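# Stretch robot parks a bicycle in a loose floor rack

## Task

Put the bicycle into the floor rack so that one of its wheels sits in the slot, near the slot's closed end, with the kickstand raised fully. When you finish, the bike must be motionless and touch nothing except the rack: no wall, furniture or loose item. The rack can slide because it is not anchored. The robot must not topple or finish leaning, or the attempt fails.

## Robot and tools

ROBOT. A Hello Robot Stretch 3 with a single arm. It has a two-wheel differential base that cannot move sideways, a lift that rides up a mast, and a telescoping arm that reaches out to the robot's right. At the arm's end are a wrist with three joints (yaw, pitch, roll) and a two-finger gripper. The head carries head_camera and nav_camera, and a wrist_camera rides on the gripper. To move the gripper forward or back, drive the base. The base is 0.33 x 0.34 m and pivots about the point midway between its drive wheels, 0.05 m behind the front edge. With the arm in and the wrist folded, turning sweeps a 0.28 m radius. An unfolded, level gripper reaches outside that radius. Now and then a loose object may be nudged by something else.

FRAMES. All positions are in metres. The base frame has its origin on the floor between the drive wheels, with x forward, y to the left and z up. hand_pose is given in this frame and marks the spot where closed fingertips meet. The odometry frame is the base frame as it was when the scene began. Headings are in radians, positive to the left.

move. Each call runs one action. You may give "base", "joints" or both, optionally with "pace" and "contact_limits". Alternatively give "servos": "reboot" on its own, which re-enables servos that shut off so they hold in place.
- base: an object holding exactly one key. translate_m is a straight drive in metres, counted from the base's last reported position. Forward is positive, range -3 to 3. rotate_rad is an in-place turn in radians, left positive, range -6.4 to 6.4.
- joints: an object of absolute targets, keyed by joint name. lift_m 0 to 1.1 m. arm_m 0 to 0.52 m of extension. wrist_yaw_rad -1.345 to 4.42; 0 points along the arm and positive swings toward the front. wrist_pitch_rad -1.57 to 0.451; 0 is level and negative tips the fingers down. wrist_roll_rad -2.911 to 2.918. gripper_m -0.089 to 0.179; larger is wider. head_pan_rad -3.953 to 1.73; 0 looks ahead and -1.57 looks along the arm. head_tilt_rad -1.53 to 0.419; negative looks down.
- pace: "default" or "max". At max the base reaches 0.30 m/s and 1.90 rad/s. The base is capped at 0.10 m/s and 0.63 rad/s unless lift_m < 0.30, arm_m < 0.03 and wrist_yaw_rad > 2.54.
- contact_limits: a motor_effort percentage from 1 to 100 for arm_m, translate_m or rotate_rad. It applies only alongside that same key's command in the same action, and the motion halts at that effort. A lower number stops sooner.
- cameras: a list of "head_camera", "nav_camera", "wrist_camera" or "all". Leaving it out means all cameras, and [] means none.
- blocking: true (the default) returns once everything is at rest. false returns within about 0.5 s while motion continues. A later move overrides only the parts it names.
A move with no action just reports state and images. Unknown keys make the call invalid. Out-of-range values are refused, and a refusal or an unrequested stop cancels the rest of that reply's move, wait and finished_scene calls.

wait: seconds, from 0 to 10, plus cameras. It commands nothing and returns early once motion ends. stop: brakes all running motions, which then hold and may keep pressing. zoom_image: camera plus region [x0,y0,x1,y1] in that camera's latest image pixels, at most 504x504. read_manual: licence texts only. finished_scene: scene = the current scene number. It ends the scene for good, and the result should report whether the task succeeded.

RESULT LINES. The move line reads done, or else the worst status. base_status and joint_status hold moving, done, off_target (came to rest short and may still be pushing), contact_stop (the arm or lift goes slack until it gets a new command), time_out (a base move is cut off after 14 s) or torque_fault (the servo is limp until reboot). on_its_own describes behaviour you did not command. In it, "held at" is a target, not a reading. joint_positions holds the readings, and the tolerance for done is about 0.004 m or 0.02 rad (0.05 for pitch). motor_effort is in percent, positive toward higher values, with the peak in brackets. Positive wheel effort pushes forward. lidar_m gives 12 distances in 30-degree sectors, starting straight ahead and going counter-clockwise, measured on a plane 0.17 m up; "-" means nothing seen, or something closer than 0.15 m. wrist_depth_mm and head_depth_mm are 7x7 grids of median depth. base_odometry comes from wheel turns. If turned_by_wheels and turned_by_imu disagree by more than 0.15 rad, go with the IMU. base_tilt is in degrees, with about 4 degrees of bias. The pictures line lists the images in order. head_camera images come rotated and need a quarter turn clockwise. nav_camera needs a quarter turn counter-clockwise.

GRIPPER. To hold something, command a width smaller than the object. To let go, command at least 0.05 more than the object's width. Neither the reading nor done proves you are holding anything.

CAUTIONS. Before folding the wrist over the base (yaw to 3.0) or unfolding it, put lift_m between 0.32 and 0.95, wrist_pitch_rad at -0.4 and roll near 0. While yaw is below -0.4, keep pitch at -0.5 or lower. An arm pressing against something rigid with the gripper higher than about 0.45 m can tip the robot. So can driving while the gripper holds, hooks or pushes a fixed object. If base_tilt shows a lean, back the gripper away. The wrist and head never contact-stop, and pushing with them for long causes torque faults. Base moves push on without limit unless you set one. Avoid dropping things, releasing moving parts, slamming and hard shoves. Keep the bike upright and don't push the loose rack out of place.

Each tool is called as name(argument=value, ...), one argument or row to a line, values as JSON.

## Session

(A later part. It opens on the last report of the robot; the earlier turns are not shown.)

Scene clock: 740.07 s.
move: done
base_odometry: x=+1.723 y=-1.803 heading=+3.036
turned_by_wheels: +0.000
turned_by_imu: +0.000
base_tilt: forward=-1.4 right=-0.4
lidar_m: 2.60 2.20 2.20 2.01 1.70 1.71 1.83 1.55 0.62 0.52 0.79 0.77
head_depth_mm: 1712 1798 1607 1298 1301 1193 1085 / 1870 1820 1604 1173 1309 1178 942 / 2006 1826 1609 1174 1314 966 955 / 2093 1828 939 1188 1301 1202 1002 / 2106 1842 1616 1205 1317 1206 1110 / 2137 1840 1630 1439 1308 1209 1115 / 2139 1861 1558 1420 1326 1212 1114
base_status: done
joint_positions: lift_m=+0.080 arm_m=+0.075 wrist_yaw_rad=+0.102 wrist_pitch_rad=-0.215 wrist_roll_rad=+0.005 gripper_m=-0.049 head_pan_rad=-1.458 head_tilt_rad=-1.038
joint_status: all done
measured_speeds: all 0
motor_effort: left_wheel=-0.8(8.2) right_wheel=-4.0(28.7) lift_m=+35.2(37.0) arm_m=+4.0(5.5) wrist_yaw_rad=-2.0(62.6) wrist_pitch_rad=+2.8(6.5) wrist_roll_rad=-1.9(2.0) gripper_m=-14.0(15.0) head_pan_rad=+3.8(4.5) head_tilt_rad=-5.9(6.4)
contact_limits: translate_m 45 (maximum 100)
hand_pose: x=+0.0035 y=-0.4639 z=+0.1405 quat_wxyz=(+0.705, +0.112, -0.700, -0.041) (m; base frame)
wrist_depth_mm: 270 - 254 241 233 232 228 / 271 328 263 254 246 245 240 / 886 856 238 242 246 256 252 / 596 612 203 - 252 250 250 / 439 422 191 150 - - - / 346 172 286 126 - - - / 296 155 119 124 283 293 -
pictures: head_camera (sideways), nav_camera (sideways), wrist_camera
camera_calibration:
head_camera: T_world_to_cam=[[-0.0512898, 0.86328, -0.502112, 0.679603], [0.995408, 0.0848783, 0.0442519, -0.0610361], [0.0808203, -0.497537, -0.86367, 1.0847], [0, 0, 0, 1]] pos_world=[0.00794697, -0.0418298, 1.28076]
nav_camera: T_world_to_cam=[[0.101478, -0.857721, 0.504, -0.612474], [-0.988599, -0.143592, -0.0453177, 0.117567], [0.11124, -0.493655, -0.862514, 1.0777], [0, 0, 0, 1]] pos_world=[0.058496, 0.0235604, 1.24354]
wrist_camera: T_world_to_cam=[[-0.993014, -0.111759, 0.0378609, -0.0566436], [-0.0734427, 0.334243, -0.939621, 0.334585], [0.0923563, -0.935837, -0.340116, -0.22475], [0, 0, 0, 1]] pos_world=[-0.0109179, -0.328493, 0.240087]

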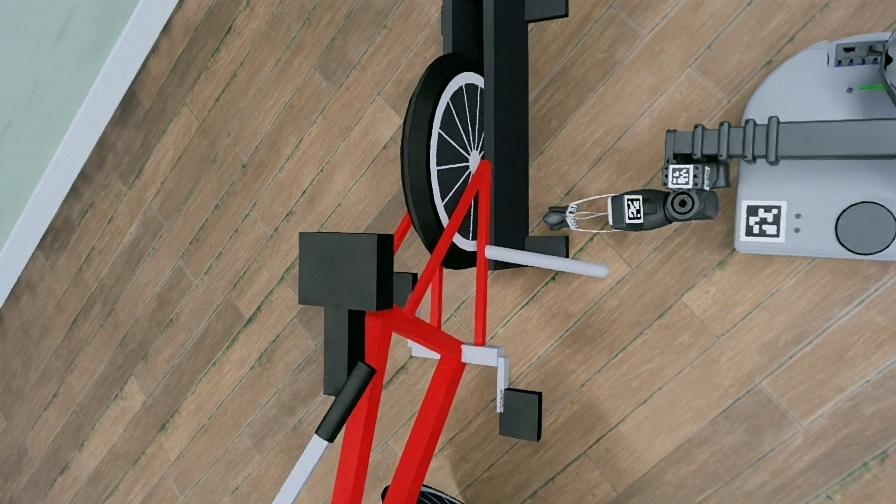

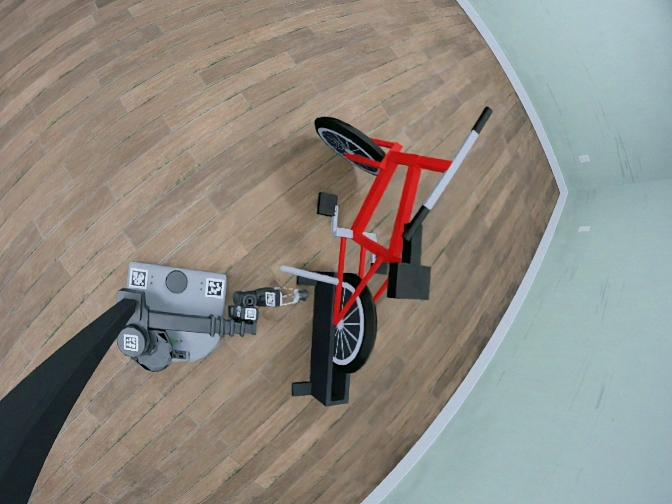

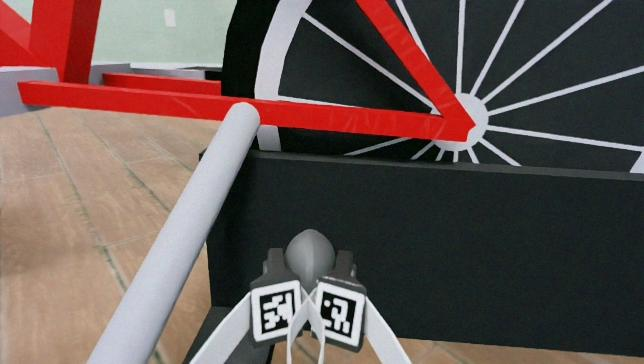

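move(
  joints={"lift_m": 0.2, "wrist_yaw_rad": 0.0},
  cameras=[],
)

move(
  base={"translate_m": 0.19},
  joints={"arm_m": 0.06},
  cameras=[],
)

move(
  joints={"lift_m": 0.022},
)

Scene clock: 762.10 s.
move: done
base_odometry: x=+1.723 y=-1.803 heading=+3.036
turned_by_wheels: +0.000
turned_by_imu: +0.000
base_tilt: forward=-1.3 right=-0.5
lidar_m: 2.59 2.20 2.19 2.00 1.71 1.70 1.84 1.55 0.62 0.52 0.79 0.77
head_depth_mm: 1718 1806 1606 1305 1301 1193 1085 / 1874 1820 1600 1171 1304 1148 753 / 2014 1823 1618 1171 1312 861 964 / 2099 1832 941 1190 1300 1204 1000 / 2126 1835 1620 1198 1315 1203 1107 / 2141 1846 1635 1422 1304 1210 1114 / 2145 1856 1557 1424 1328 1210 1117
base_status: not commanded
joint_positions: lift_m=+0.200 arm_m=+0.075 wrist_yaw_rad=+0.002 wrist_pitch_rad=-0.216 wrist_roll_rad=+0.005 gripper_m=-0.049 head_pan_rad=-1.458 head_tilt_rad=-1.038
joint_status: all done
measured_speeds: all 0
motor_effort: left_wheel=-0.5(1.1) right_wheel=-3.9(4.1) lift_m=+35.9(40.5) arm_m=-0.1(1.4) wrist_yaw_rad=-1.1(3.9) wrist_pitch_rad=+3.0(3.3) wrist_roll_rad=-1.8(2.0) gripper_m=-14.5(14.9) head_pan_rad=+3.6(4.3) head_tilt_rad=-5.3(6.2)
contact_limits: translate_m 45 (maximum 100)
hand_pose: x=-0.0210 y=-0.4651 z=+0.2602 quat_wxyz=(+0.702, +0.077, -0.704, -0.076) (m; base frame)
wrist_depth_mm: 246 217 - - 254 - - / 267 - 256 254 251 258 - / 292 - 266 263 267 268 - / 343 399 281 278 281 283 937 / 310 670 293 273 299 303 400 / 520 510 256 127 316 320 401 / 433 435 119 121 - - -
pictures: none
No camera images: "cameras" was empty.

Scene clock: 765.13 s.
move: done
base_odometry: x=+1.534 y=-1.783 heading=+3.036
turned_by_wheels: +0.000
turned_by_imu: +0.001
base_tilt: forward=-1.3 right=-0.5
lidar_m: 2.44 2.07 2.07 2.16 1.84 1.84 1.99 1.68 0.61 0.53 0.63 0.62
head_depth_mm: 1852 1809 1598 1149 1300 1195 1086 / 1976 1820 1555 1167 1303 1169 753 / 2060 1830 1609 1185 1258 874 968 / 2097 1833 1618 1388 1312 1201 1002 / 2109 1841 1594 1412 1294 1208 1110 / 2125 1848 961 1396 1318 1208 1116 / 2138 1843 1639 1318 1292 1215 1118
base_status: done
joint_positions: lift_m=+0.200 arm_m=+0.060 wrist_yaw_rad=+0.002 wrist_pitch_rad=-0.216 wrist_roll_rad=+0.005 gripper_m=-0.049 head_pan_rad=-1.458 head_tilt_rad=-1.038
joint_status: all done
measured_speeds: all 0
motor_effort: left_wheel=+1.9(8.3) right_wheel=+0.5(4.3) lift_m=+33.9(36.0) arm_m=-13.2(20.0) wrist_yaw_rad=-1.6(2.9) wrist_pitch_rad=+2.8(3.3) wrist_roll_rad=-1.8(2.2) gripper_m=-14.0(15.1) head_pan_rad=+3.7(4.9) head_tilt_rad=-6.2(6.3)
hand_pose: x=-0.0210 y=-0.4501 z=+0.2602 quat_wxyz=(+0.702, +0.077, -0.704, -0.076) (m; base frame)
wrist_depth_mm: - - - 260 302 - - / 271 - - - - 271 267 / 387 295 - - - 280 279 / 786 299 304 421 304 296 294 / 658 669 295 372 309 312 312 / 222 241 248 127 292 332 333 / 191 435 119 124 246 - -
pictures: none
No camera images: "cameras" was empty.

Scene clock: 767.30 s.
move: contact_stop
base_odometry: x=+1.534 y=-1.783 heading=+3.036
turned_by_wheels: +0.000
turned_by_imu: +0.000
base_tilt: forward=-1.4 right=-0.5
lidar_m: 2.43 2.07 2.07 2.17 1.84 1.84 1.98 1.68 0.70 2.28 0.63 0.62
head_depth_mm: 1847 1805 1597 1153 1298 1193 1084 / 1995 1810 1553 1163 1304 1193 950 / 2057 1822 1607 1185 1293 1015 957 / 2104 1832 1625 1398 1311 1205 1000 / 2110 1846 1602 1411 1298 1205 1114 / 2114 1840 960 1399 1322 1211 1119 / 2145 1850 1631 1178 1295 1209 1116
base_status: not commanded
joint_positions: lift_m=+0.038 arm_m=+0.060 wrist_yaw_rad=+0.002 wrist_pitch_rad=-0.218 wrist_roll_rad=+0.005 gripper_m=-0.049 head_pan_rad=-1.458 head_tilt_rad=-1.038
joint_status: lift_m contact_stop (moved -0.162 of -0.178)
measured_speeds: all 0
on_its_own: lift_m is slack since a contact_stop (your +0.022 is given up)
motor_effort: left_wheel=+2.8(2.9) right_wheel=+0.6(0.8) lift_m=+24.3(34.9) arm_m=-12.7(14.6) wrist_yaw_rad=-1.6(2.7) wrist_pitch_rad=+3.4(3.9) wrist_roll_rad=-1.8(2.0) gripper_m=-14.8(15.2) head_pan_rad=+3.9(4.5) head_tilt_rad=-5.4(6.3)
hand_pose: x=-0.0210 y=-0.4499 z=+0.0975 quat_wxyz=(+0.702, +0.078, -0.704, -0.077) (m; base frame)
wrist_depth_mm: 181 184 228 - 260 253 253 / - - - - 272 236 262 / 752 789 829 865 252 194 - / 484 498 514 535 356 170 - / 356 364 376 388 350 156 - / 283 289 281 127 301 144 301 / 236 246 120 124 115 133 258
pictures: head_camera (sideways), nav_camera (sideways), wrist_camera
ARM HIT: the arm struck its own base or body hard.
camera_calibration:
head_camera: T_world_to_cam=[[-0.0513046, 0.863353, -0.501985, 0.679437], [0.995408, 0.0848792, 0.0442478, -0.0610307], [0.0808096, -0.49741, -0.863744, 1.08479], [0, 0, 0, 1]] pos_world=[0.00794693, -0.0418267, 1.28075]
nav_camera: T_world_to_cam=[[0.101493, -0.857794, 0.503873, -0.612308], [-0.988599, -0.143592, -0.0453223, 0.117573], [0.11123, -0.493528, -0.862588, 1.07779], [0, 0, 0, 1]] pos_world=[0.0584948, 0.0235693, 1.24355]
wrist_camera: T_world_to_cam=[[-0.999205, -0.0123075, 0.0379316, -0.0331257], [-0.0398521, 0.34269, -0.938603, 0.292111], [-0.00144693, -0.939368, -0.342908, -0.227323], [0, 0, 0, 1]] pos_world=[-0.021787, -0.314051, 0.197482]

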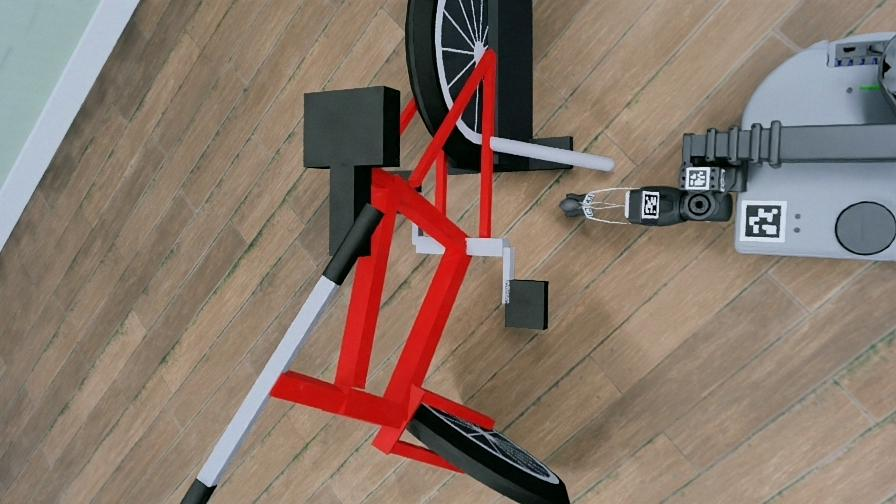

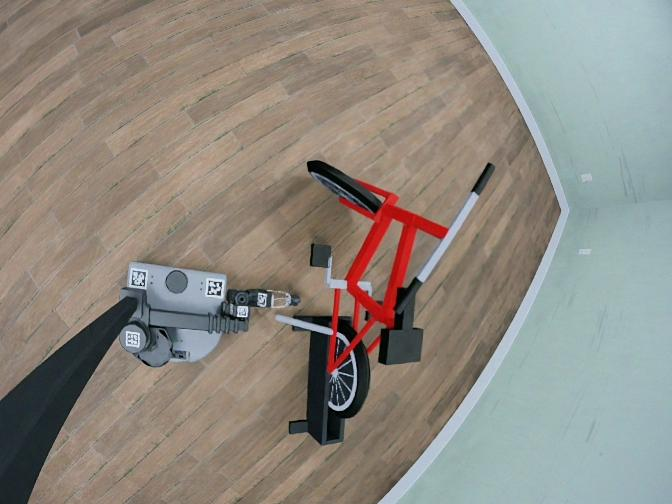

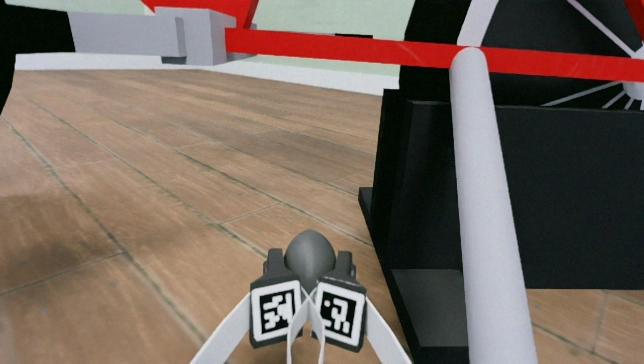

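move(
  joints={"lift_m": 0.056, "wrist_pitch_rad": -0.38, "arm_m": 0.07},
  cameras=["wrist_camera"],
)

move(
  base={"translate_m": -0.11},
  contact_limits={"translate_m": 45},
)

Scene clock: 773.77 s.
move: done
base_odometry: x=+1.534 y=-1.783 heading=+3.036
turned_by_wheels: +0.000
turned_by_imu: +0.000
base_tilt: forward=-1.3 right=-0.5
lidar_m: 2.43 2.07 2.07 2.17 1.85 1.84 1.98 1.68 0.61 0.53 0.63 0.62
head_depth_mm: 1859 1802 1606 1152 1299 1193 1082 / 1985 1824 1556 1158 1303 1193 952 / 2069 1816 1612 1192 1281 1016 957 / 2107 1834 1611 1390 1316 1196 1002 / 2112 1824 1589 1422 1302 1201 1111 / 2123 1842 960 1397 1326 1207 1117 / 2144 1852 1644 1175 1294 1214 1117
base_status: not commanded
joint_positions: lift_m=+0.056 arm_m=+0.070 wrist_yaw_rad=+0.002 wrist_pitch_rad=-0.393 wrist_roll_rad=+0.005 gripper_m=-0.049 head_pan_rad=-1.458 head_tilt_rad=-1.038
joint_status: all done
measured_speeds: all 0
motor_effort: left_wheel=+2.4(2.7) right_wheel=+0.7(0.7) lift_m=+35.6(37.4) arm_m=+16.1(23.0) wrist_yaw_rad=-2.2(2.6) wrist_pitch_rad=+2.5(3.9) wrist_roll_rad=-1.6(1.9) gripper_m=-14.4(14.7) head_pan_rad=+4.2(4.2) head_tilt_rad=-5.1(6.3)
hand_pose: x=-0.0211 y=-0.4424 z=+0.0743 quat_wxyz=(+0.692, +0.139, -0.695, -0.138) (m; base frame)
wrist_depth_mm: - - - - 254 226 241 / 643 673 709 733 245 174 237 / 451 462 476 497 274 159 - / 346 354 361 370 360 147 - / 282 286 291 298 300 139 300 / 236 239 235 127 249 131 259 / 204 208 119 124 209 123 221
pictures: wrist_camera
camera_calibration:
wrist_camera: T_world_to_cam=[[-0.999196, -0.0184825, 0.0355783, -0.0348109], [-0.0400501, 0.500983, -0.86453, 0.33229], [-0.00184547, -0.86526, -0.501321, -0.183686], [0, 0, 0, 1]] pos_world=[-0.0218137, -0.326051, 0.196428]

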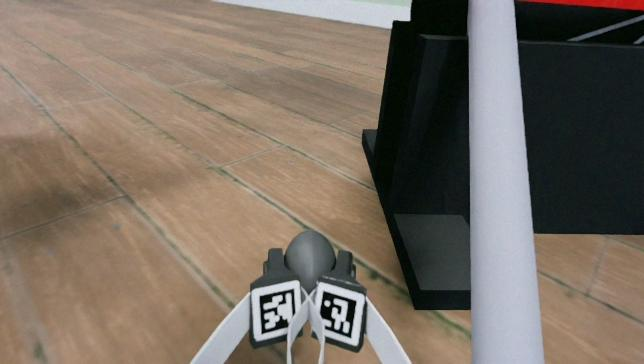

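Scene clock: 776.27 s.
move: done
base_odometry: x=+1.643 y=-1.794 heading=+3.037
turned_by_wheels: +0.000
turned_by_imu: +0.000
base_tilt: forward=-1.3 right=-0.5
lidar_m: 2.53 2.15 2.15 2.07 1.76 1.76 1.89 1.61 0.61 0.60 0.73 0.71
head_depth_mm: 1776 1809 1601 1237 1307 1194 1088 / 1938 1813 1610 1162 1304 1193 951 / 2030 1821 1581 1169 1293 1011 958 / 2110 1825 1618 1246 1316 1202 1002 / 2122 1831 1622 1255 1321 1206 1109 / 2124 1844 1600 1416 1306 1203 1108 / 2134 1858 937 1172 1319 1212 1116
base_status: done
joint_positions: lift_m=+0.056 arm_m=+0.070 wrist_yaw_rad=+0.070 wrist_pitch_rad=-0.395 wrist_roll_rad=+0.005 gripper_m=-0.049 head_pan_rad=-1.458 head_tilt_rad=-1.038
joint_status: not commanded
measured_speeds: all 0
on_its_own: wrist_yaw_rad is held at +0.047, not at your +0.000, by its stall guard, which is not easing now; wrist_yaw_rad is at rest, and its effort (-19.6) is outside its rest range (-9 to +9)
motor_effort: left_wheel=+4.6(6.3) right_wheel=-13.0(17.2) lift_m=+26.3(36.3) arm_m=+14.8(16.2) wrist_yaw_rad=-19.6(27.3) wrist_pitch_rad=+2.8(3.3) wrist_roll_rad=-1.8(2.2) gripper_m=-13.9(14.9) head_pan_rad=+4.4(4.4) head_tilt_rad=-5.6(6.1)
contact_limits: translate_m 45 (maximum 100)
hand_pose: x=-0.0057 y=-0.4416 z=+0.0739 quat_wxyz=(+0.696, +0.163, -0.689, -0.115) (m; base frame)
wrist_depth_mm: - - - 191 233 235 231 / 647 673 708 230 234 232 231 / 451 459 477 248 245 247 245 / 346 353 360 275 140 - - / 281 284 292 144 279 293 298 / 236 241 235 126 244 252 260 / 204 207 120 121 203 217 221
pictures: head_camera (sideways), nav_camera (sideways), wrist_camera
camera_calibration:
head_camera: T_world_to_cam=[[-0.0513049, 0.863353, -0.501985, 0.679437], [0.995408, 0.0848796, 0.0442478, -0.0610307], [0.0808098, -0.49741, -0.863744, 1.08479], [0, 0, 0, 1]] pos_world=[0.00794695, -0.0418267, 1.28075]
nav_camera: T_world_to_cam=[[0.101493, -0.857794, 0.503873, -0.612308], [-0.988599, -0.143593, -0.0453223, 0.117573], [0.11123, -0.493528, -0.862588, 1.07779], [0, 0, 0, 1]] pos_world=[0.0584948, 0.0235693, 1.24355]
wrist_camera: T_world_to_cam=[[-0.99566, -0.0860116, 0.0355303, -0.049243], [-0.0739077, 0.498827, -0.863544, 0.330937], [0.0565513, -0.862423, -0.50302, -0.181481], [0, 0, 0, 1]] pos_world=[-0.0143075, -0.325829, 0.19624]

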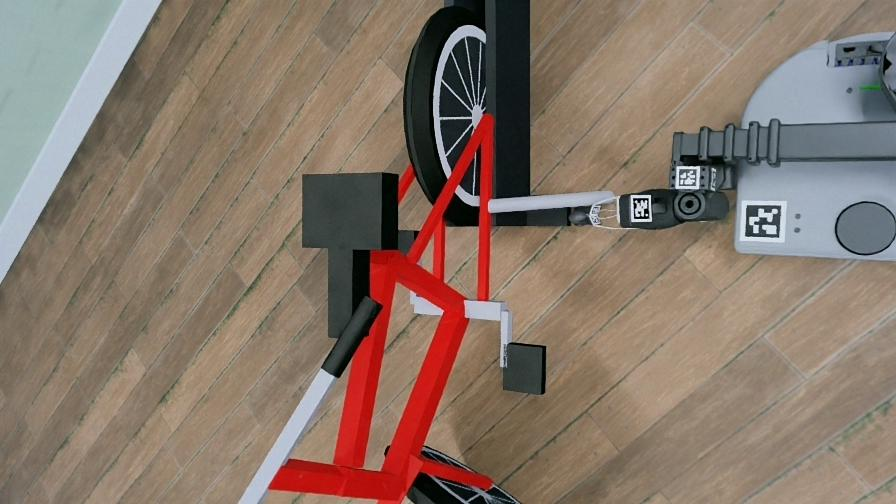

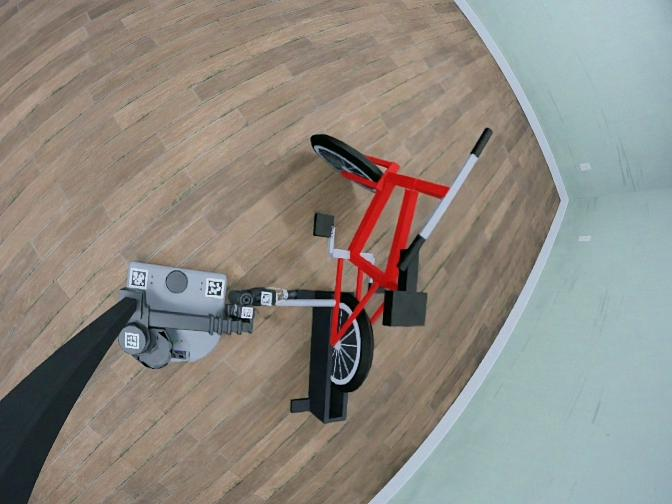

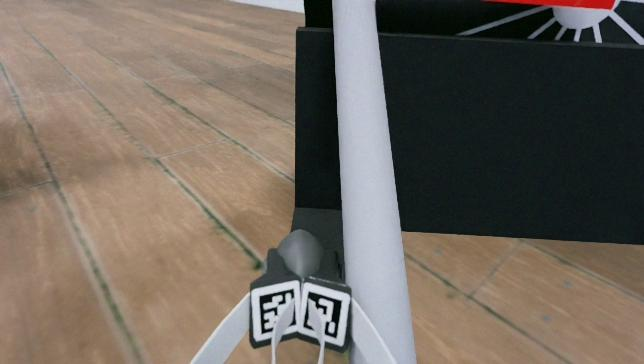

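move(
  base={"translate_m": -0.06},
  joints={"lift_m": 0.066, "wrist_yaw_rad": 0.04},
  contact_limits={"translate_m": 50},
  cameras=["wrist_camera", "head_camera"],
)

Scene clock: 780.90 s.
move: off_target
base_odometry: x=+1.703 y=-1.801 heading=+3.037
turned_by_wheels: +0.000
turned_by_imu: +0.000
base_tilt: forward=-1.3 right=-0.5
lidar_m: 2.58 2.19 2.19 2.02 1.72 1.71 1.84 1.57 0.62 0.51 0.77 0.75
head_depth_mm: 1730 1810 1603 1255 1307 1189 1087 / 1896 1814 1604 1169 1309 1194 947 / 2005 1833 1615 1176 1309 1012 954 / 2094 1835 925 1192 1302 1200 1000 / 2116 1845 1623 1197 1321 1205 1109 / 2117 1842 1633 1421 1289 1208 1110 / 2126 1855 1561 1405 1330 1214 1117
base_status: done
joint_positions: lift_m=+0.066 arm_m=+0.070 wrist_yaw_rad=+0.106 wrist_pitch_rad=-0.400 wrist_roll_rad=+0.002 gripper_m=-0.049 head_pan_rad=-1.458 head_tilt_rad=-1.038
joint_status: wrist_yaw_rad off_target (ended at +0.106, target +0.040); the others done
measured_speeds: all 0
on_its_own: wrist_yaw_rad is held at +0.085, not at your +0.040, by its stall guard, which is not easing now; wrist_yaw_rad is at rest, and its effort (-17.6) is outside its rest range (-9 to +9)
motor_effort: left_wheel=+3.4(6.2) right_wheel=-12.7(20.4) lift_m=+32.1(39.2) arm_m=+13.9(14.6) wrist_yaw_rad=-17.6(30.2) wrist_pitch_rad=+3.6(4.6) wrist_roll_rad=-1.0(1.8) gripper_m=-14.5(14.9) head_pan_rad=+3.5(4.3) head_tilt_rad=-5.9(6.2)
contact_limits: translate_m 50 (maximum 100)
hand_pose: x=+0.0025 y=-0.4403 z=+0.0827 quat_wxyz=(+0.699, +0.177, -0.685, -0.104) (m; base frame)
wrist_depth_mm: - - 972 241 239 236 230 / 666 683 251 231 236 231 230 / 466 471 456 162 248 246 243 / 357 368 357 151 - - - / 293 297 302 143 289 298 - / 246 249 237 126 255 267 271 / 213 214 119 121 124 228 230
pictures: head_camera (sideways), wrist_camera
camera_calibration:
head_camera: T_world_to_cam=[[-0.051305, 0.863353, -0.501985, 0.679437], [0.995408, 0.0848797, 0.0442478, -0.0610307], [0.0808099, -0.49741, -0.863744, 1.08479], [0, 0, 0, 1]] pos_world=[0.00794695, -0.0418267, 1.28075]
wrist_camera: T_world_to_cam=[[-0.991616, -0.123575, 0.0377669, -0.0579834], [-0.0950575, 0.499641, -0.861001, 0.338769], [0.0875285, -0.857373, -0.507198, -0.173852], [0, 0, 0, 1]] pos_world=[-0.0100778, -0.325484, 0.205693]

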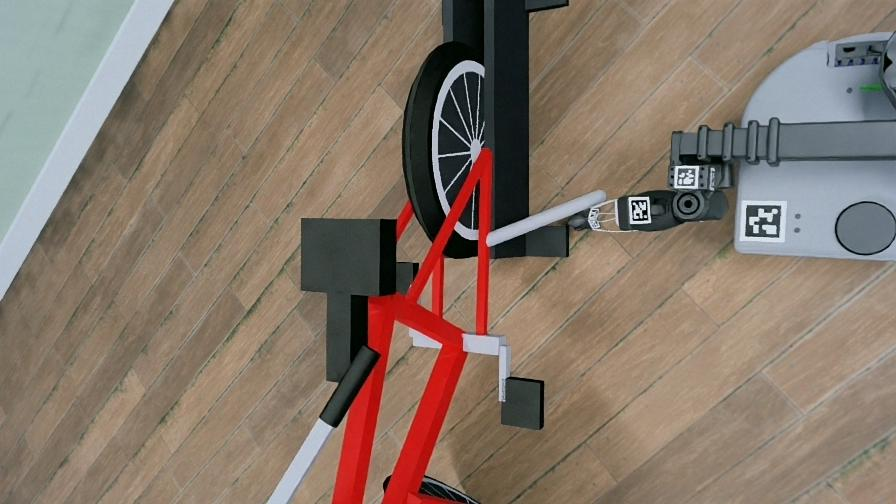

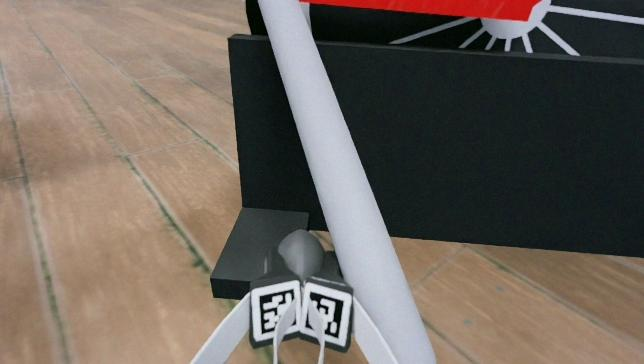

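move(
  base={"translate_m": -0.04},
  joints={"lift_m": 0.09, "wrist_yaw_rad": 0.08},
  contact_limits={"translate_m": 50},
  cameras=["wrist_camera", "head_camera"],
)

Scene clock: 785.47 s.
move: done
base_odometry: x=+1.743 y=-1.805 heading=+3.037
turned_by_wheels: +0.000
turned_by_imu: +0.000
base_tilt: forward=-1.3 right=-0.5
lidar_m: 2.61 2.22 2.21 1.98 1.69 1.69 1.82 1.54 0.62 0.51 0.84 0.79
head_depth_mm: 1705 1787 1603 1307 1303 1189 1083 / 1855 1817 1606 1225 1308 1195 941 / 1996 1818 1613 1175 1297 955 956 / 2077 1839 1566 1191 1302 1202 1002 / 2122 1839 988 1257 1321 1207 1111 / 2132 1855 1635 1423 1312 1206 1113 / 2149 1848 1616 1422 1326 1211 1115
base_status: done
joint_positions: lift_m=+0.090 arm_m=+0.070 wrist_yaw_rad=+0.085 wrist_pitch_rad=-0.404 wrist_roll_rad=+0.002 gripper_m=-0.049 head_pan_rad=-1.458 head_tilt_rad=-1.038
joint_status: all done
measured_speeds: all 0
motor_effort: left_wheel=-0.1(3.4) right_wheel=-5.2(15.0) lift_m=+31.1(40.5) arm_m=+11.5(12.8) wrist_yaw_rad=-3.7(22.6) wrist_pitch_rad=+4.3(7.9) wrist_roll_rad=-0.8(1.3) gripper_m=-14.8(15.2) head_pan_rad=+3.5(4.6) head_tilt_rad=-5.6(6.0)
contact_limits: translate_m 50 (maximum 100)
hand_pose: x=-0.0022 y=-0.4403 z=+0.1059 quat_wxyz=(+0.698, +0.171, -0.686, -0.113) (m; base frame)
wrist_depth_mm: 977 229 223 229 223 238 233 / 731 734 203 249 250 249 247 / 510 499 - 179 - 249 249 / 396 407 - 167 - - - / 326 330 - 153 153 - - / 273 276 122 127 148 297 301 / 237 244 119 124 237 254 257
pictures: head_camera (sideways), wrist_camera
camera_calibration:
head_camera: T_world_to_cam=[[-0.0513055, 0.863353, -0.501985, 0.679437], [0.995408, 0.0848803, 0.0442478, -0.0610307], [0.0808102, -0.49741, -0.863744, 1.08479], [0, 0, 0, 1]] pos_world=[0.00794698, -0.0418267, 1.28075]
wrist_camera: T_world_to_cam=[[-0.99396, -0.103067, 0.0376992, -0.0545167], [-0.0849125, 0.504624, -0.859153, 0.360308], [0.0695268, -0.857165, -0.510327, -0.161298], [0, 0, 0, 1]] pos_world=[-0.0123782, -0.325698, 0.2293]

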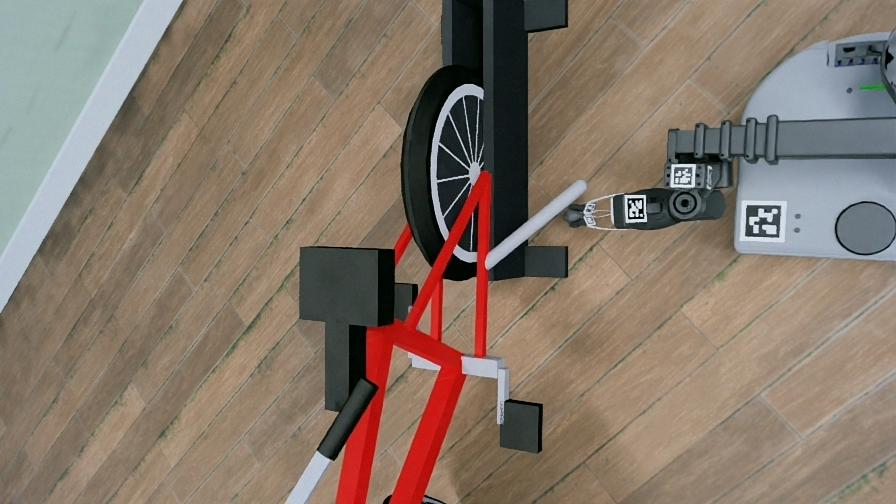

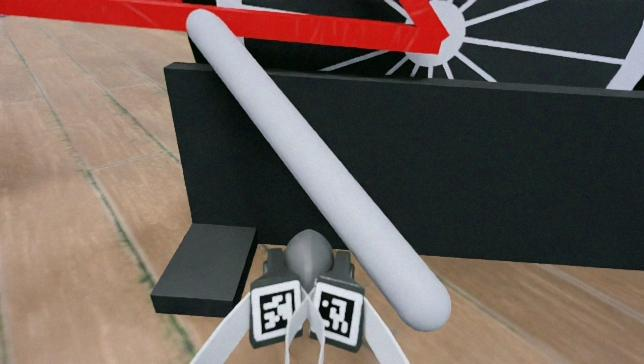

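move(
  base={"translate_m": -0.025},
  joints={"lift_m": 0.125},
  contact_limits={"translate_m": 50},
  cameras=["wrist_camera", "head_camera"],
)

Scene clock: 789.43 s.
move: done
base_odometry: x=+1.768 y=-1.807 heading=+3.037
turned_by_wheels: +0.000
turned_by_imu: +0.000
base_tilt: forward=-1.3 right=-0.5
lidar_m: 2.63 2.24 2.23 1.96 1.67 1.67 1.79 1.52 0.62 0.59 0.86 0.81
head_depth_mm: 1682 1784 1599 1298 1303 1191 1083 / 1835 1816 1613 1255 1306 1181 944 / 1987 1821 1617 1174 1305 922 957 / 2067 1823 1615 1187 1310 1204 1002 / 2120 1836 929 1256 1323 1204 1110 / 2126 1841 1629 1200 1322 1212 1112 / 2133 1855 1632 1429 1305 1213 1114
base_status: done
joint_positions: lift_m=+0.125 arm_m=+0.070 wrist_yaw_rad=+0.082 wrist_pitch_rad=-0.401 wrist_roll_rad=+0.002 gripper_m=-0.049 head_pan_rad=-1.458 head_tilt_rad=-1.038
joint_status: all done
measured_speeds: all 0
motor_effort: left_wheel=-1.0(4.6) right_wheel=-4.4(8.2) lift_m=+36.0(38.0) arm_m=+9.6(11.0) wrist_yaw_rad=-1.4(5.3) wrist_pitch_rad=+3.9(4.4) wrist_roll_rad=-0.8(1.3) gripper_m=-14.5(15.1) head_pan_rad=+3.3(4.8) head_tilt_rad=-5.3(6.0)
contact_limits: translate_m 50 (maximum 100)
hand_pose: x=-0.0029 y=-0.4407 z=+0.1415 quat_wxyz=(+0.698, +0.169, -0.687, -0.113) (m; base frame)
wrist_depth_mm: 321 314 247 239 240 235 233 / 721 242 232 228 252 252 252 / 593 578 - - 219 267 281 / 460 449 - - - - - / 373 376 - 150 - - - / 319 321 122 127 327 330 336 / 274 276 120 124 282 293 297
pictures: head_camera (sideways), wrist_camera
camera_calibration:
head_camera: T_world_to_cam=[[-0.0513088, 0.863353, -0.501985, 0.679437], [0.995408, 0.0848841, 0.0442478, -0.0610307], [0.0808121, -0.49741, -0.863744, 1.08479], [0, 0, 0, 1]] pos_world=[0.00794713, -0.0418267, 1.28075]
wrist_camera: T_world_to_cam=[[-0.994292, -0.0997915, 0.0377496, -0.0551513], [-0.0831074, 0.50252, -0.860562, 0.390309], [0.0669069, -0.858787, -0.507945, -0.144486], [0, 0, 0, 1]] pos_world=[-0.0127318, -0.325724, 0.264577]

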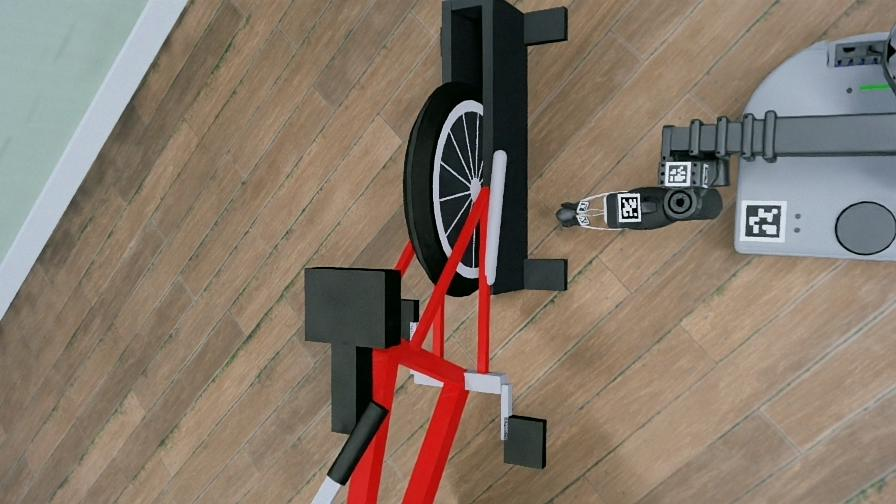

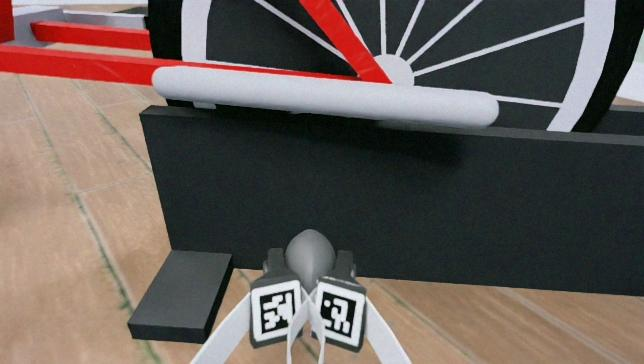

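move(
  joints={"lift_m": 0.27, "arm_m": 0.03, "wrist_yaw_rad": 0.0, "wrist_pitch_rad": 0.0, "wrist_roll_rad": 0.45},
  base={"rotate_rad": 0.11},
  cameras=[],
)

move(
  base={"translate_m": 0.19},
  joints={"gripper_m": 0.1},
)

zoom_image(
  camera="head_camera",
  region=[350, 0, 750, 400],
)

Scene clock: 804.50 s.
move: done
base_odometry: x=+1.768 y=-1.807 heading=-3.136
turned_by_wheels: +0.110
turned_by_imu: +0.108
base_tilt: forward=-1.3 right=-0.4
lidar_m: 2.47 2.23 2.24 1.85 1.67 1.68 1.69 1.52 0.60 0.59 0.81 0.81
head_depth_mm: 1816 1804 1605 1437 1288 1194 1083 / 1970 1815 1606 1167 1290 1169 683 / 2072 1827 1617 1150 1282 778 967 / 2111 1833 923 1212 1321 1202 999 / 2110 1835 1629 1386 1320 1207 1111 / 2129 1853 1555 1400 1306 1207 1109 / 2123 1857 1094 1418 1328 1213 1113
base_status: done
joint_positions: lift_m=+0.270 arm_m=+0.030 wrist_yaw_rad=+0.002 wrist_pitch_rad=-0.023 wrist_roll_rad=+0.446 gripper_m=-0.049 head_pan_rad=-1.458 head_tilt_rad=-1.038
joint_status: all done
measured_speeds: all 0
motor_effort: left_wheel=-4.1(7.9) right_wheel=+4.4(7.3) lift_m=+35.9(42.4) arm_m=-15.2(21.3) wrist_yaw_rad=-2.0(3.7) wrist_pitch_rad=+4.2(5.9) wrist_roll_rad=+1.2(2.5) gripper_m=-14.3(15.6) head_pan_rad=+4.4(4.5) head_tilt_rad=-5.3(6.2)
hand_pose: x=-0.0209 y=-0.4306 z=+0.3786 quat_wxyz=(+0.534, +0.007, -0.846, -0.010) (m; base frame)
wrist_depth_mm: - - - - - - - / - 251 - - - - - / - 325 - - - - - / - 338 - - 308 305 814 / - 339 383 319 317 313 313 / - 374 298 127 327 327 323 / - - 120 124 311 333 329
pictures: none
No camera images: "cameras" was empty.

Scene clock: 807.50 s.
move: done
base_odometry: x=+1.578 y=-1.808 heading=-3.136
turned_by_wheels: +0.000
turned_by_imu: +0.001
base_tilt: forward=-1.3 right=-0.5
lidar_m: 2.31 2.09 2.09 1.99 1.79 1.80 1.85 1.66 0.62 0.61 0.66 0.67
head_depth_mm: 1943 1807 1611 1162 1289 1193 1085 / 2049 1817 918 1163 1308 1171 684 / 2098 1828 1610 1265 1299 778 970 / 2110 1825 1540 1399 1297 1199 1003 / 2108 1837 1549 1414 1320 1208 1109 / 2130 1841 1065 1397 1319 1211 1115 / 2140 1804 1638 1407 1310 1203 1116
base_status: done
joint_positions: lift_m=+0.270 arm_m=+0.030 wrist_yaw_rad=+0.002 wrist_pitch_rad=-0.023 wrist_roll_rad=+0.446 gripper_m=+0.100 head_pan_rad=-1.458 head_tilt_rad=-1.038
joint_status: all done
measured_speeds: all 0
motor_effort: left_wheel=-1.8(5.3) right_wheel=+3.7(7.7) lift_m=+34.9(36.6) arm_m=-13.4(15.3) wrist_yaw_rad=-2.4(2.6) wrist_pitch_rad=+4.2(4.6) wrist_roll_rad=+1.3(1.5) gripper_m=-0.1(79.6) head_pan_rad=+3.3(4.4) head_tilt_rad=-4.9(6.1)
hand_pose: x=-0.0209 y=-0.4306 z=+0.3786 quat_wxyz=(+0.534, +0.007, -0.846, -0.010) (m; base frame)
wrist_depth_mm: - - - 294 - - - / - - - - - - 310 / - - - 324 - 324 304 / - - - - - 317 314 / - - - - - 331 323 / 362 122 - 494 143 337 322 / - 116 375 374 130 119 300
pictures: head_camera (sideways), nav_camera (sideways), wrist_camera
camera_calibration:
head_camera: T_world_to_cam=[[-0.0513084, 0.863353, -0.501985, 0.679437], [0.995408, 0.0848836, 0.0442478, -0.0610307], [0.0808118, -0.49741, -0.863744, 1.08479], [0, 0, 0, 1]] pos_world=[0.00794711, -0.0418267, 1.28075]
nav_camera: T_world_to_cam=[[0.101497, -0.857794, 0.503873, -0.612308], [-0.988598, -0.143597, -0.0453223, 0.117573], [0.111232, -0.493528, -0.862588, 1.07779], [0, 0, 0, 1]] pos_world=[0.0584947, 0.0235695, 1.24355]
wrist_camera: T_world_to_cam=[[-0.920353, 0.00556071, -0.391048, 0.128246], [0.387209, 0.153431, -0.909136, 0.465651], [0.0549436, -0.988144, -0.143364, -0.208121], [0, 0, 0, 1]] pos_world=[-0.050838, -0.277812, 0.443654]

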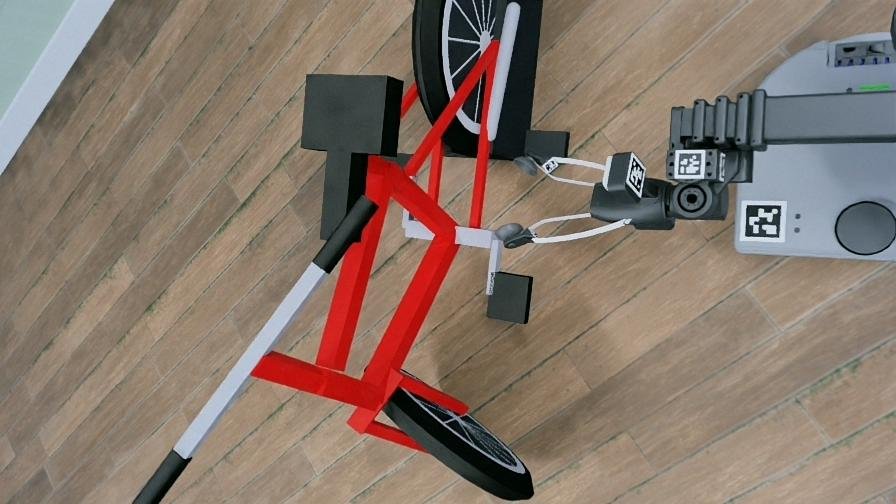

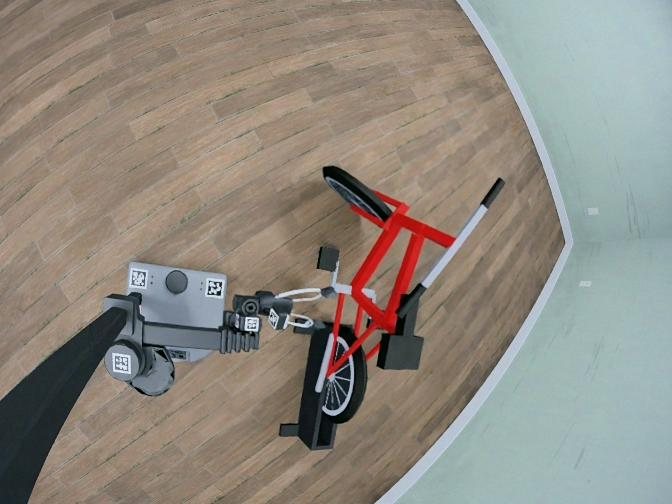

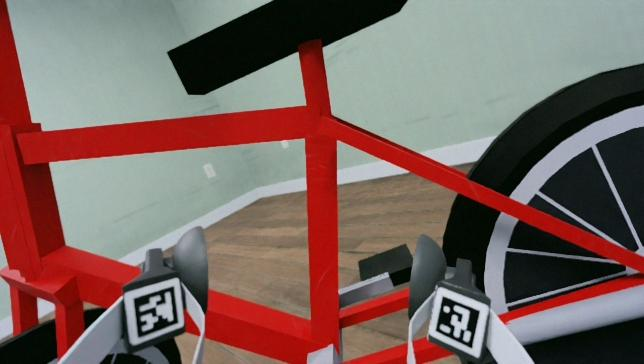

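Scaled by 1.260 from the camera's 896x504 image, which has a finer 1280x720 frame.

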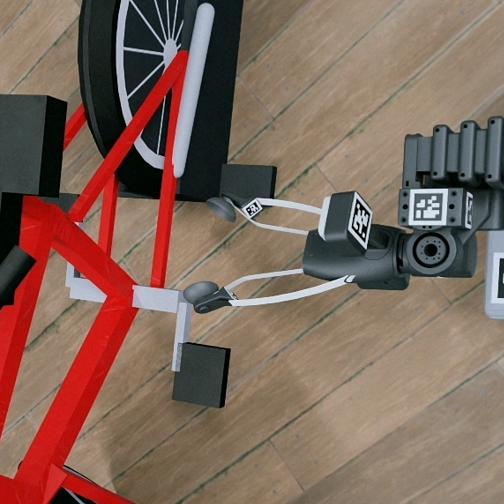

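move(
  base={"translate_m": -0.012},
  joints={"arm_m": 0.16},
  cameras=["wrist_camera"],
)

Scene clock: 815.97 s.
move: done
base_odometry: x=+1.590 y=-1.808 heading=-3.136
turned_by_wheels: +0.000
turned_by_imu: +0.000
base_tilt: forward=-1.4 right=-0.5
lidar_m: 2.33 2.09 2.11 1.98 1.78 1.80 1.84 1.65 0.62 0.61 0.67 0.67
head_depth_mm: 1953 1820 1600 1166 1292 1195 1086 / 2057 1825 1561 1157 1292 750 684 / 2099 1819 1612 1186 858 1201 968 / 2100 1827 1621 1389 1298 1204 1001 / 2120 1833 1547 1410 1304 1208 1111 / 2113 1847 1064 1396 1324 1208 1114 / 2140 1785 1630 1183 1314 1213 1116
base_status: done
joint_positions: lift_m=+0.270 arm_m=+0.160 wrist_yaw_rad=+0.002 wrist_pitch_rad=-0.023 wrist_roll_rad=+0.446 gripper_m=+0.100 head_pan_rad=-1.458 head_tilt_rad=-1.038
joint_status: all done
measured_speeds: all 0
motor_effort: left_wheel=-2.9(8.3) right_wheel=+0.2(3.4) lift_m=+31.7(34.3) arm_m=+15.9(24.2) wrist_yaw_rad=-1.6(2.6) wrist_pitch_rad=+4.2(4.5) wrist_roll_rad=+1.2(1.4) gripper_m=+0.6(1.2) head_pan_rad=+3.4(4.3) head_tilt_rad=-5.0(6.2)
hand_pose: x=-0.0210 y=-0.5606 z=+0.3786 quat_wxyz=(+0.534, +0.007, -0.846, -0.010) (m; base frame)
wrist_depth_mm: 180 177 182 - - - - / - - - - - - - / - - - 192 - - - / - - - 200 160 - 197 / - - - - - 165 192 / - 122 - 813 142 214 200 / - 118 895 226 130 119 207
pictures: wrist_camera
camera_calibration:
wrist_camera: T_world_to_cam=[[-0.920292, 0.00583314, -0.39119, 0.129108], [0.387397, 0.153268, -0.909083, 0.485533], [0.0546542, -0.988167, -0.143311, -0.336619], [0, 0, 0, 1]] pos_world=[-0.0508794, -0.407806, 0.443654]

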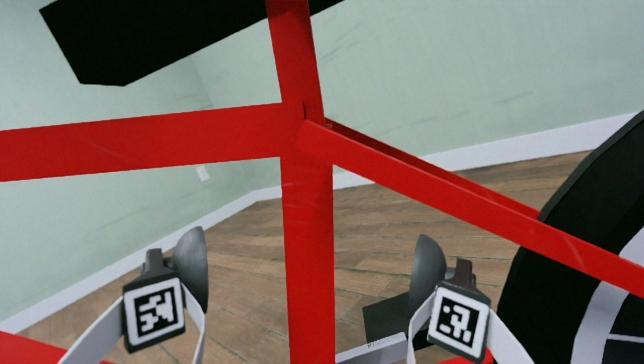

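move(
  joints={"arm_m": 0.238},
  cameras=[],
)

move(
  joints={"gripper_m": -0.06},
  cameras=["wrist_camera"],
)

move(
  joints={"gripper_m": -0.085, "head_pan_rad": -1.8},
  base={"translate_m": -0.08},
)

zoom_image(
  camera="head_camera",
  region=[400, 0, 800, 400],
)

Scene clock: 823.37 s.
move: done
base_odometry: x=+1.590 y=-1.808 heading=-3.136
turned_by_wheels: +0.000
turned_by_imu: +0.000
base_tilt: forward=-1.4 right=-0.5
lidar_m: 2.32 2.09 2.11 1.97 1.79 1.80 1.84 1.66 0.62 0.61 0.67 0.67
head_depth_mm: 1954 1808 1604 1159 1285 1186 1084 / 2049 1813 1565 1136 1260 757 684 / 2094 1830 1611 1010 1259 1204 965 / 2107 1833 1618 1238 1320 1204 1002 / 2102 1847 1542 1417 1304 1207 1109 / 2127 1850 1061 1402 1320 1210 1113 / 2132 1792 1647 1186 1311 1213 1113
base_status: not commanded
joint_positions: lift_m=+0.270 arm_m=+0.238 wrist_yaw_rad=+0.002 wrist_pitch_rad=-0.023 wrist_roll_rad=+0.446 gripper_m=+0.100 head_pan_rad=-1.458 head_tilt_rad=-1.038
joint_status: all done
measured_speeds: all 0
motor_effort: left_wheel=-3.2(3.2) right_wheel=+0.3(0.5) lift_m=+30.1(31.3) arm_m=+15.1(22.3) wrist_yaw_rad=-2.2(2.5) wrist_pitch_rad=+4.0(4.6) wrist_roll_rad=+1.2(1.4) gripper_m=+1.2(1.2) head_pan_rad=+4.1(4.4) head_tilt_rad=-5.7(6.0)
hand_pose: x=-0.0210 y=-0.6386 z=+0.3786 quat_wxyz=(+0.534, +0.007, -0.846, -0.010) (m; base frame)
wrist_depth_mm: 130 - - - - - - / - - 114 116 - - - / 117 116 116 117 - - - / 122 121 120 81 81 - 905 / - - 146 123 - - 634 / - 122 140 129 142 134 85 / - 119 890 134 130 119 149
pictures: none
No camera images: "cameras" was empty.

Scene clock: 825.50 s.
move: done
base_odometry: x=+1.590 y=-1.808 heading=-3.136
turned_by_wheels: +0.000
turned_by_imu: +0.000
base_tilt: forward=-1.3 right=-0.5
lidar_m: 2.33 2.10 2.11 1.99 1.79 1.79 1.84 1.65 0.62 0.61 0.67 0.68
head_depth_mm: 1938 1803 1596 1163 1288 1191 1085 / 2042 1812 1551 1138 1273 758 685 / 2108 1827 1617 1007 1262 1199 968 / 2110 1830 1611 1386 1312 1203 1005 / 2109 1844 1542 1418 1302 1201 1107 / 2117 1844 1061 1401 1320 1208 1113 / 2135 1782 1645 1188 1306 1210 1112
base_status: not commanded
joint_positions: lift_m=+0.270 arm_m=+0.238 wrist_yaw_rad=+0.003 wrist_pitch_rad=-0.022 wrist_roll_rad=+0.446 gripper_m=-0.059 head_pan_rad=-1.458 head_tilt_rad=-1.038
joint_status: all done
measured_speeds: all 0
motor_effort: left_wheel=-2.4(3.2) right_wheel=+0.2(0.5) lift_m=+29.1(30.6) arm_m=+13.8(16.2) wrist_yaw_rad=-3.9(3.9) wrist_pitch_rad=+4.3(4.5) wrist_roll_rad=+1.1(1.4) gripper_m=-30.5(99.1) head_pan_rad=+4.0(4.3) head_tilt_rad=-6.0(6.4)
hand_pose: x=-0.0207 y=-0.6386 z=+0.3788 quat_wxyz=(+0.534, +0.007, -0.846, -0.009) (m; base frame)
wrist_depth_mm: 130 - - - - - - / - - 114 116 - - - / 117 116 115 117 - - - / 122 121 119 81 80 - 914 / - - - 123 - - 639 / - - 125 128 721 652 84 / - - 126 133 122 554 476
pictures: wrist_camera
camera_calibration:
wrist_camera: T_world_to_cam=[[-0.920307, 0.00433633, -0.391172, 0.128983], [0.387175, 0.153109, -0.909205, 0.497471], [0.0559495, -0.9882, -0.142587, -0.413977], [0, 0, 0, 1]] pos_world=[-0.0507428, -0.485819, 0.44373]

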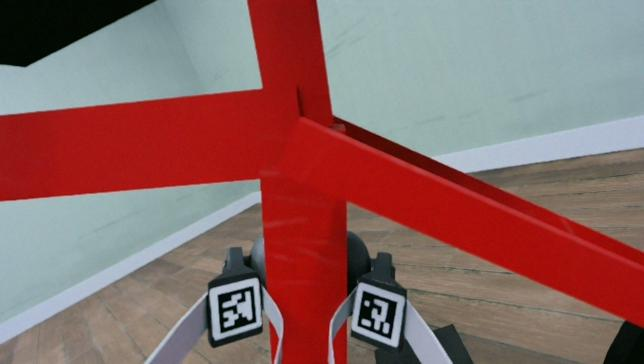

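Scene clock: 827.40 s.
move: off_target
base_odometry: x=+1.670 y=-1.808 heading=-3.136
turned_by_wheels: +0.001
turned_by_imu: +0.002
base_tilt: forward=-1.4 right=-0.5
lidar_m: 2.39 2.16 2.16 1.92 1.73 1.75 1.77 1.59 0.62 0.55 0.55 3.00
head_depth_mm: 1601 1759 1603 1359 1301 1198 675 / 1698 1806 1601 1246 1302 1194 689 / 1824 1818 1608 1195 1313 767 956 / 1935 1829 1589 1121 1264 1199 990 / 2026 1833 1629 1032 1302 1206 1108 / 2077 1845 1630 1192 1307 1206 1110 / 2130 1852 1635 1419 1325 1206 1113
base_status: done
joint_positions: lift_m=+0.270 arm_m=+0.238 wrist_yaw_rad=+0.029 wrist_pitch_rad=-0.030 wrist_roll_rad=+0.435 gripper_m=-0.077 head_pan_rad=-1.792 head_tilt_rad=-1.038
joint_status: gripper_m off_target (ended at -0.077, target -0.085); the others done
measured_speeds: all 0
on_its_own: gripper_m is held at -0.078, not at your -0.085, by its stall guard, which is still easing; wrist_yaw_rad is at rest, and its effort (-24.3) is outside its rest range (-9 to +9)
motor_effort: left_wheel=+6.5(32.2) right_wheel=-14.9(56.5) lift_m=+27.7(29.4) arm_m=+5.9(14.6) wrist_yaw_rad=-24.3(99.0) wrist_pitch_rad=+5.5(6.2) wrist_roll_rad=+4.6(5.2) gripper_m=-22.4(98.4) head_pan_rad=-3.4(7.4) head_tilt_rad=-5.8(6.2)
hand_pose: x=-0.0142 y=-0.6383 z=+0.3770 quat_wxyz=(+0.538, +0.020, -0.843, -0.005) (m; base frame)
wrist_depth_mm: 131 - 105 - - - - / - - 111 - - - - / - 121 115 117 - - - / - - 84 84 - 165 901 / - - - 81 81 757 164 / - - 126 132 83 81 550 / - - 123 145 277 83 81
pictures: head_camera (sideways), nav_camera (sideways), wrist_camera
camera_calibration:
head_camera: T_world_to_cam=[[0.234768, 0.832403, -0.501985, 0.677692], [0.968164, -0.246374, 0.0442478, -0.0608645], [-0.0868442, -0.496392, -0.863744, 1.08582], [0, 0, 0, 1]] pos_world=[-0.00587706, -0.0401178, 1.28075]
nav_camera: T_world_to_cam=[[-0.185534, -0.843617, 0.503873, -0.610557], [-0.980993, 0.188676, -0.0453223, 0.117526], [-0.0568343, -0.502705, -0.862588, 1.07882], [0, 0, 0, 1]] pos_world=[0.0633273, 0.00507613, 1.24355]
wrist_camera: T_world_to_cam=[[-0.924263, -0.0166949, -0.381392, 0.11708], [0.373327, 0.169271, -0.912126, 0.504466], [0.0797866, -0.985428, -0.150219, -0.409317], [0, 0, 0, 1]] pos_world=[-0.0474598, -0.48679, 0.443303]

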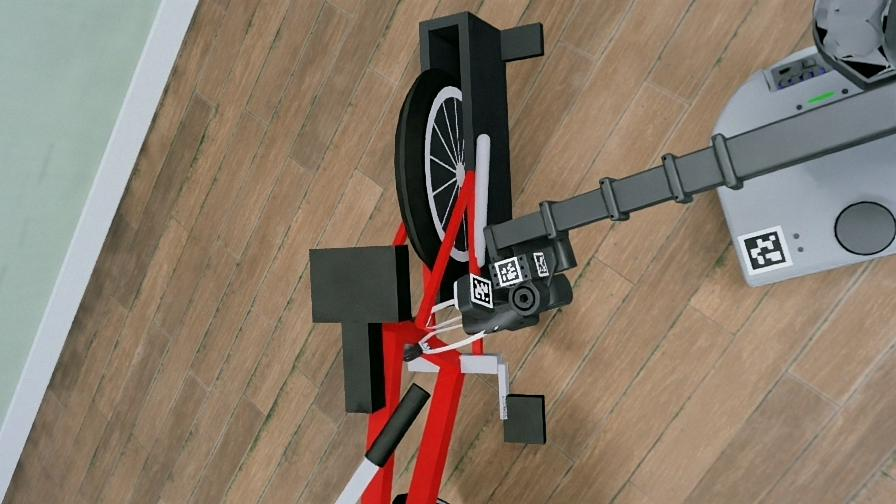

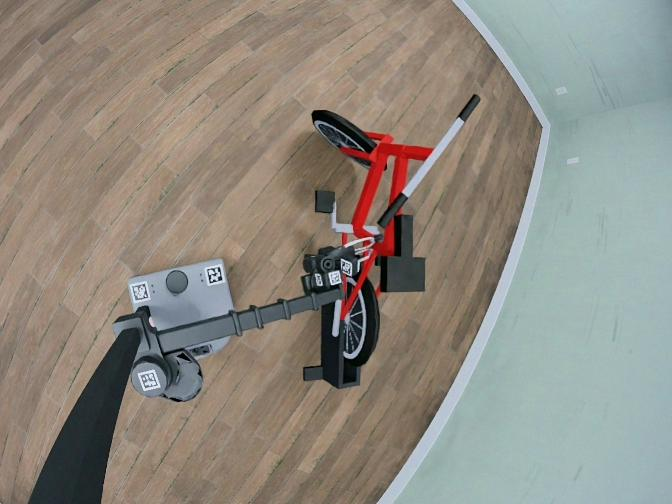

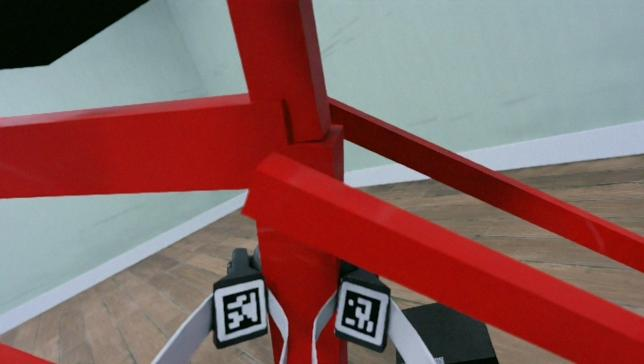

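Scaled by 1.260 from the camera's 896x504 image, which has a finer 1280x720 frame.

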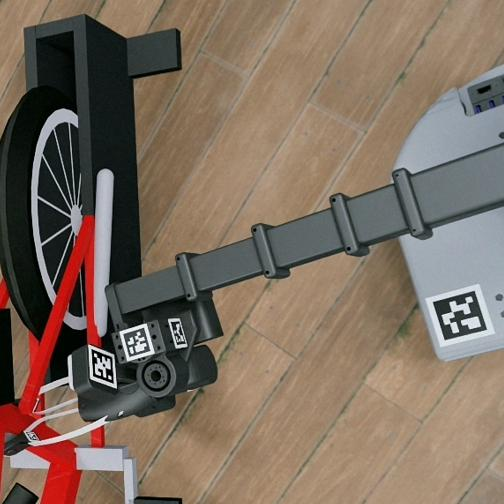

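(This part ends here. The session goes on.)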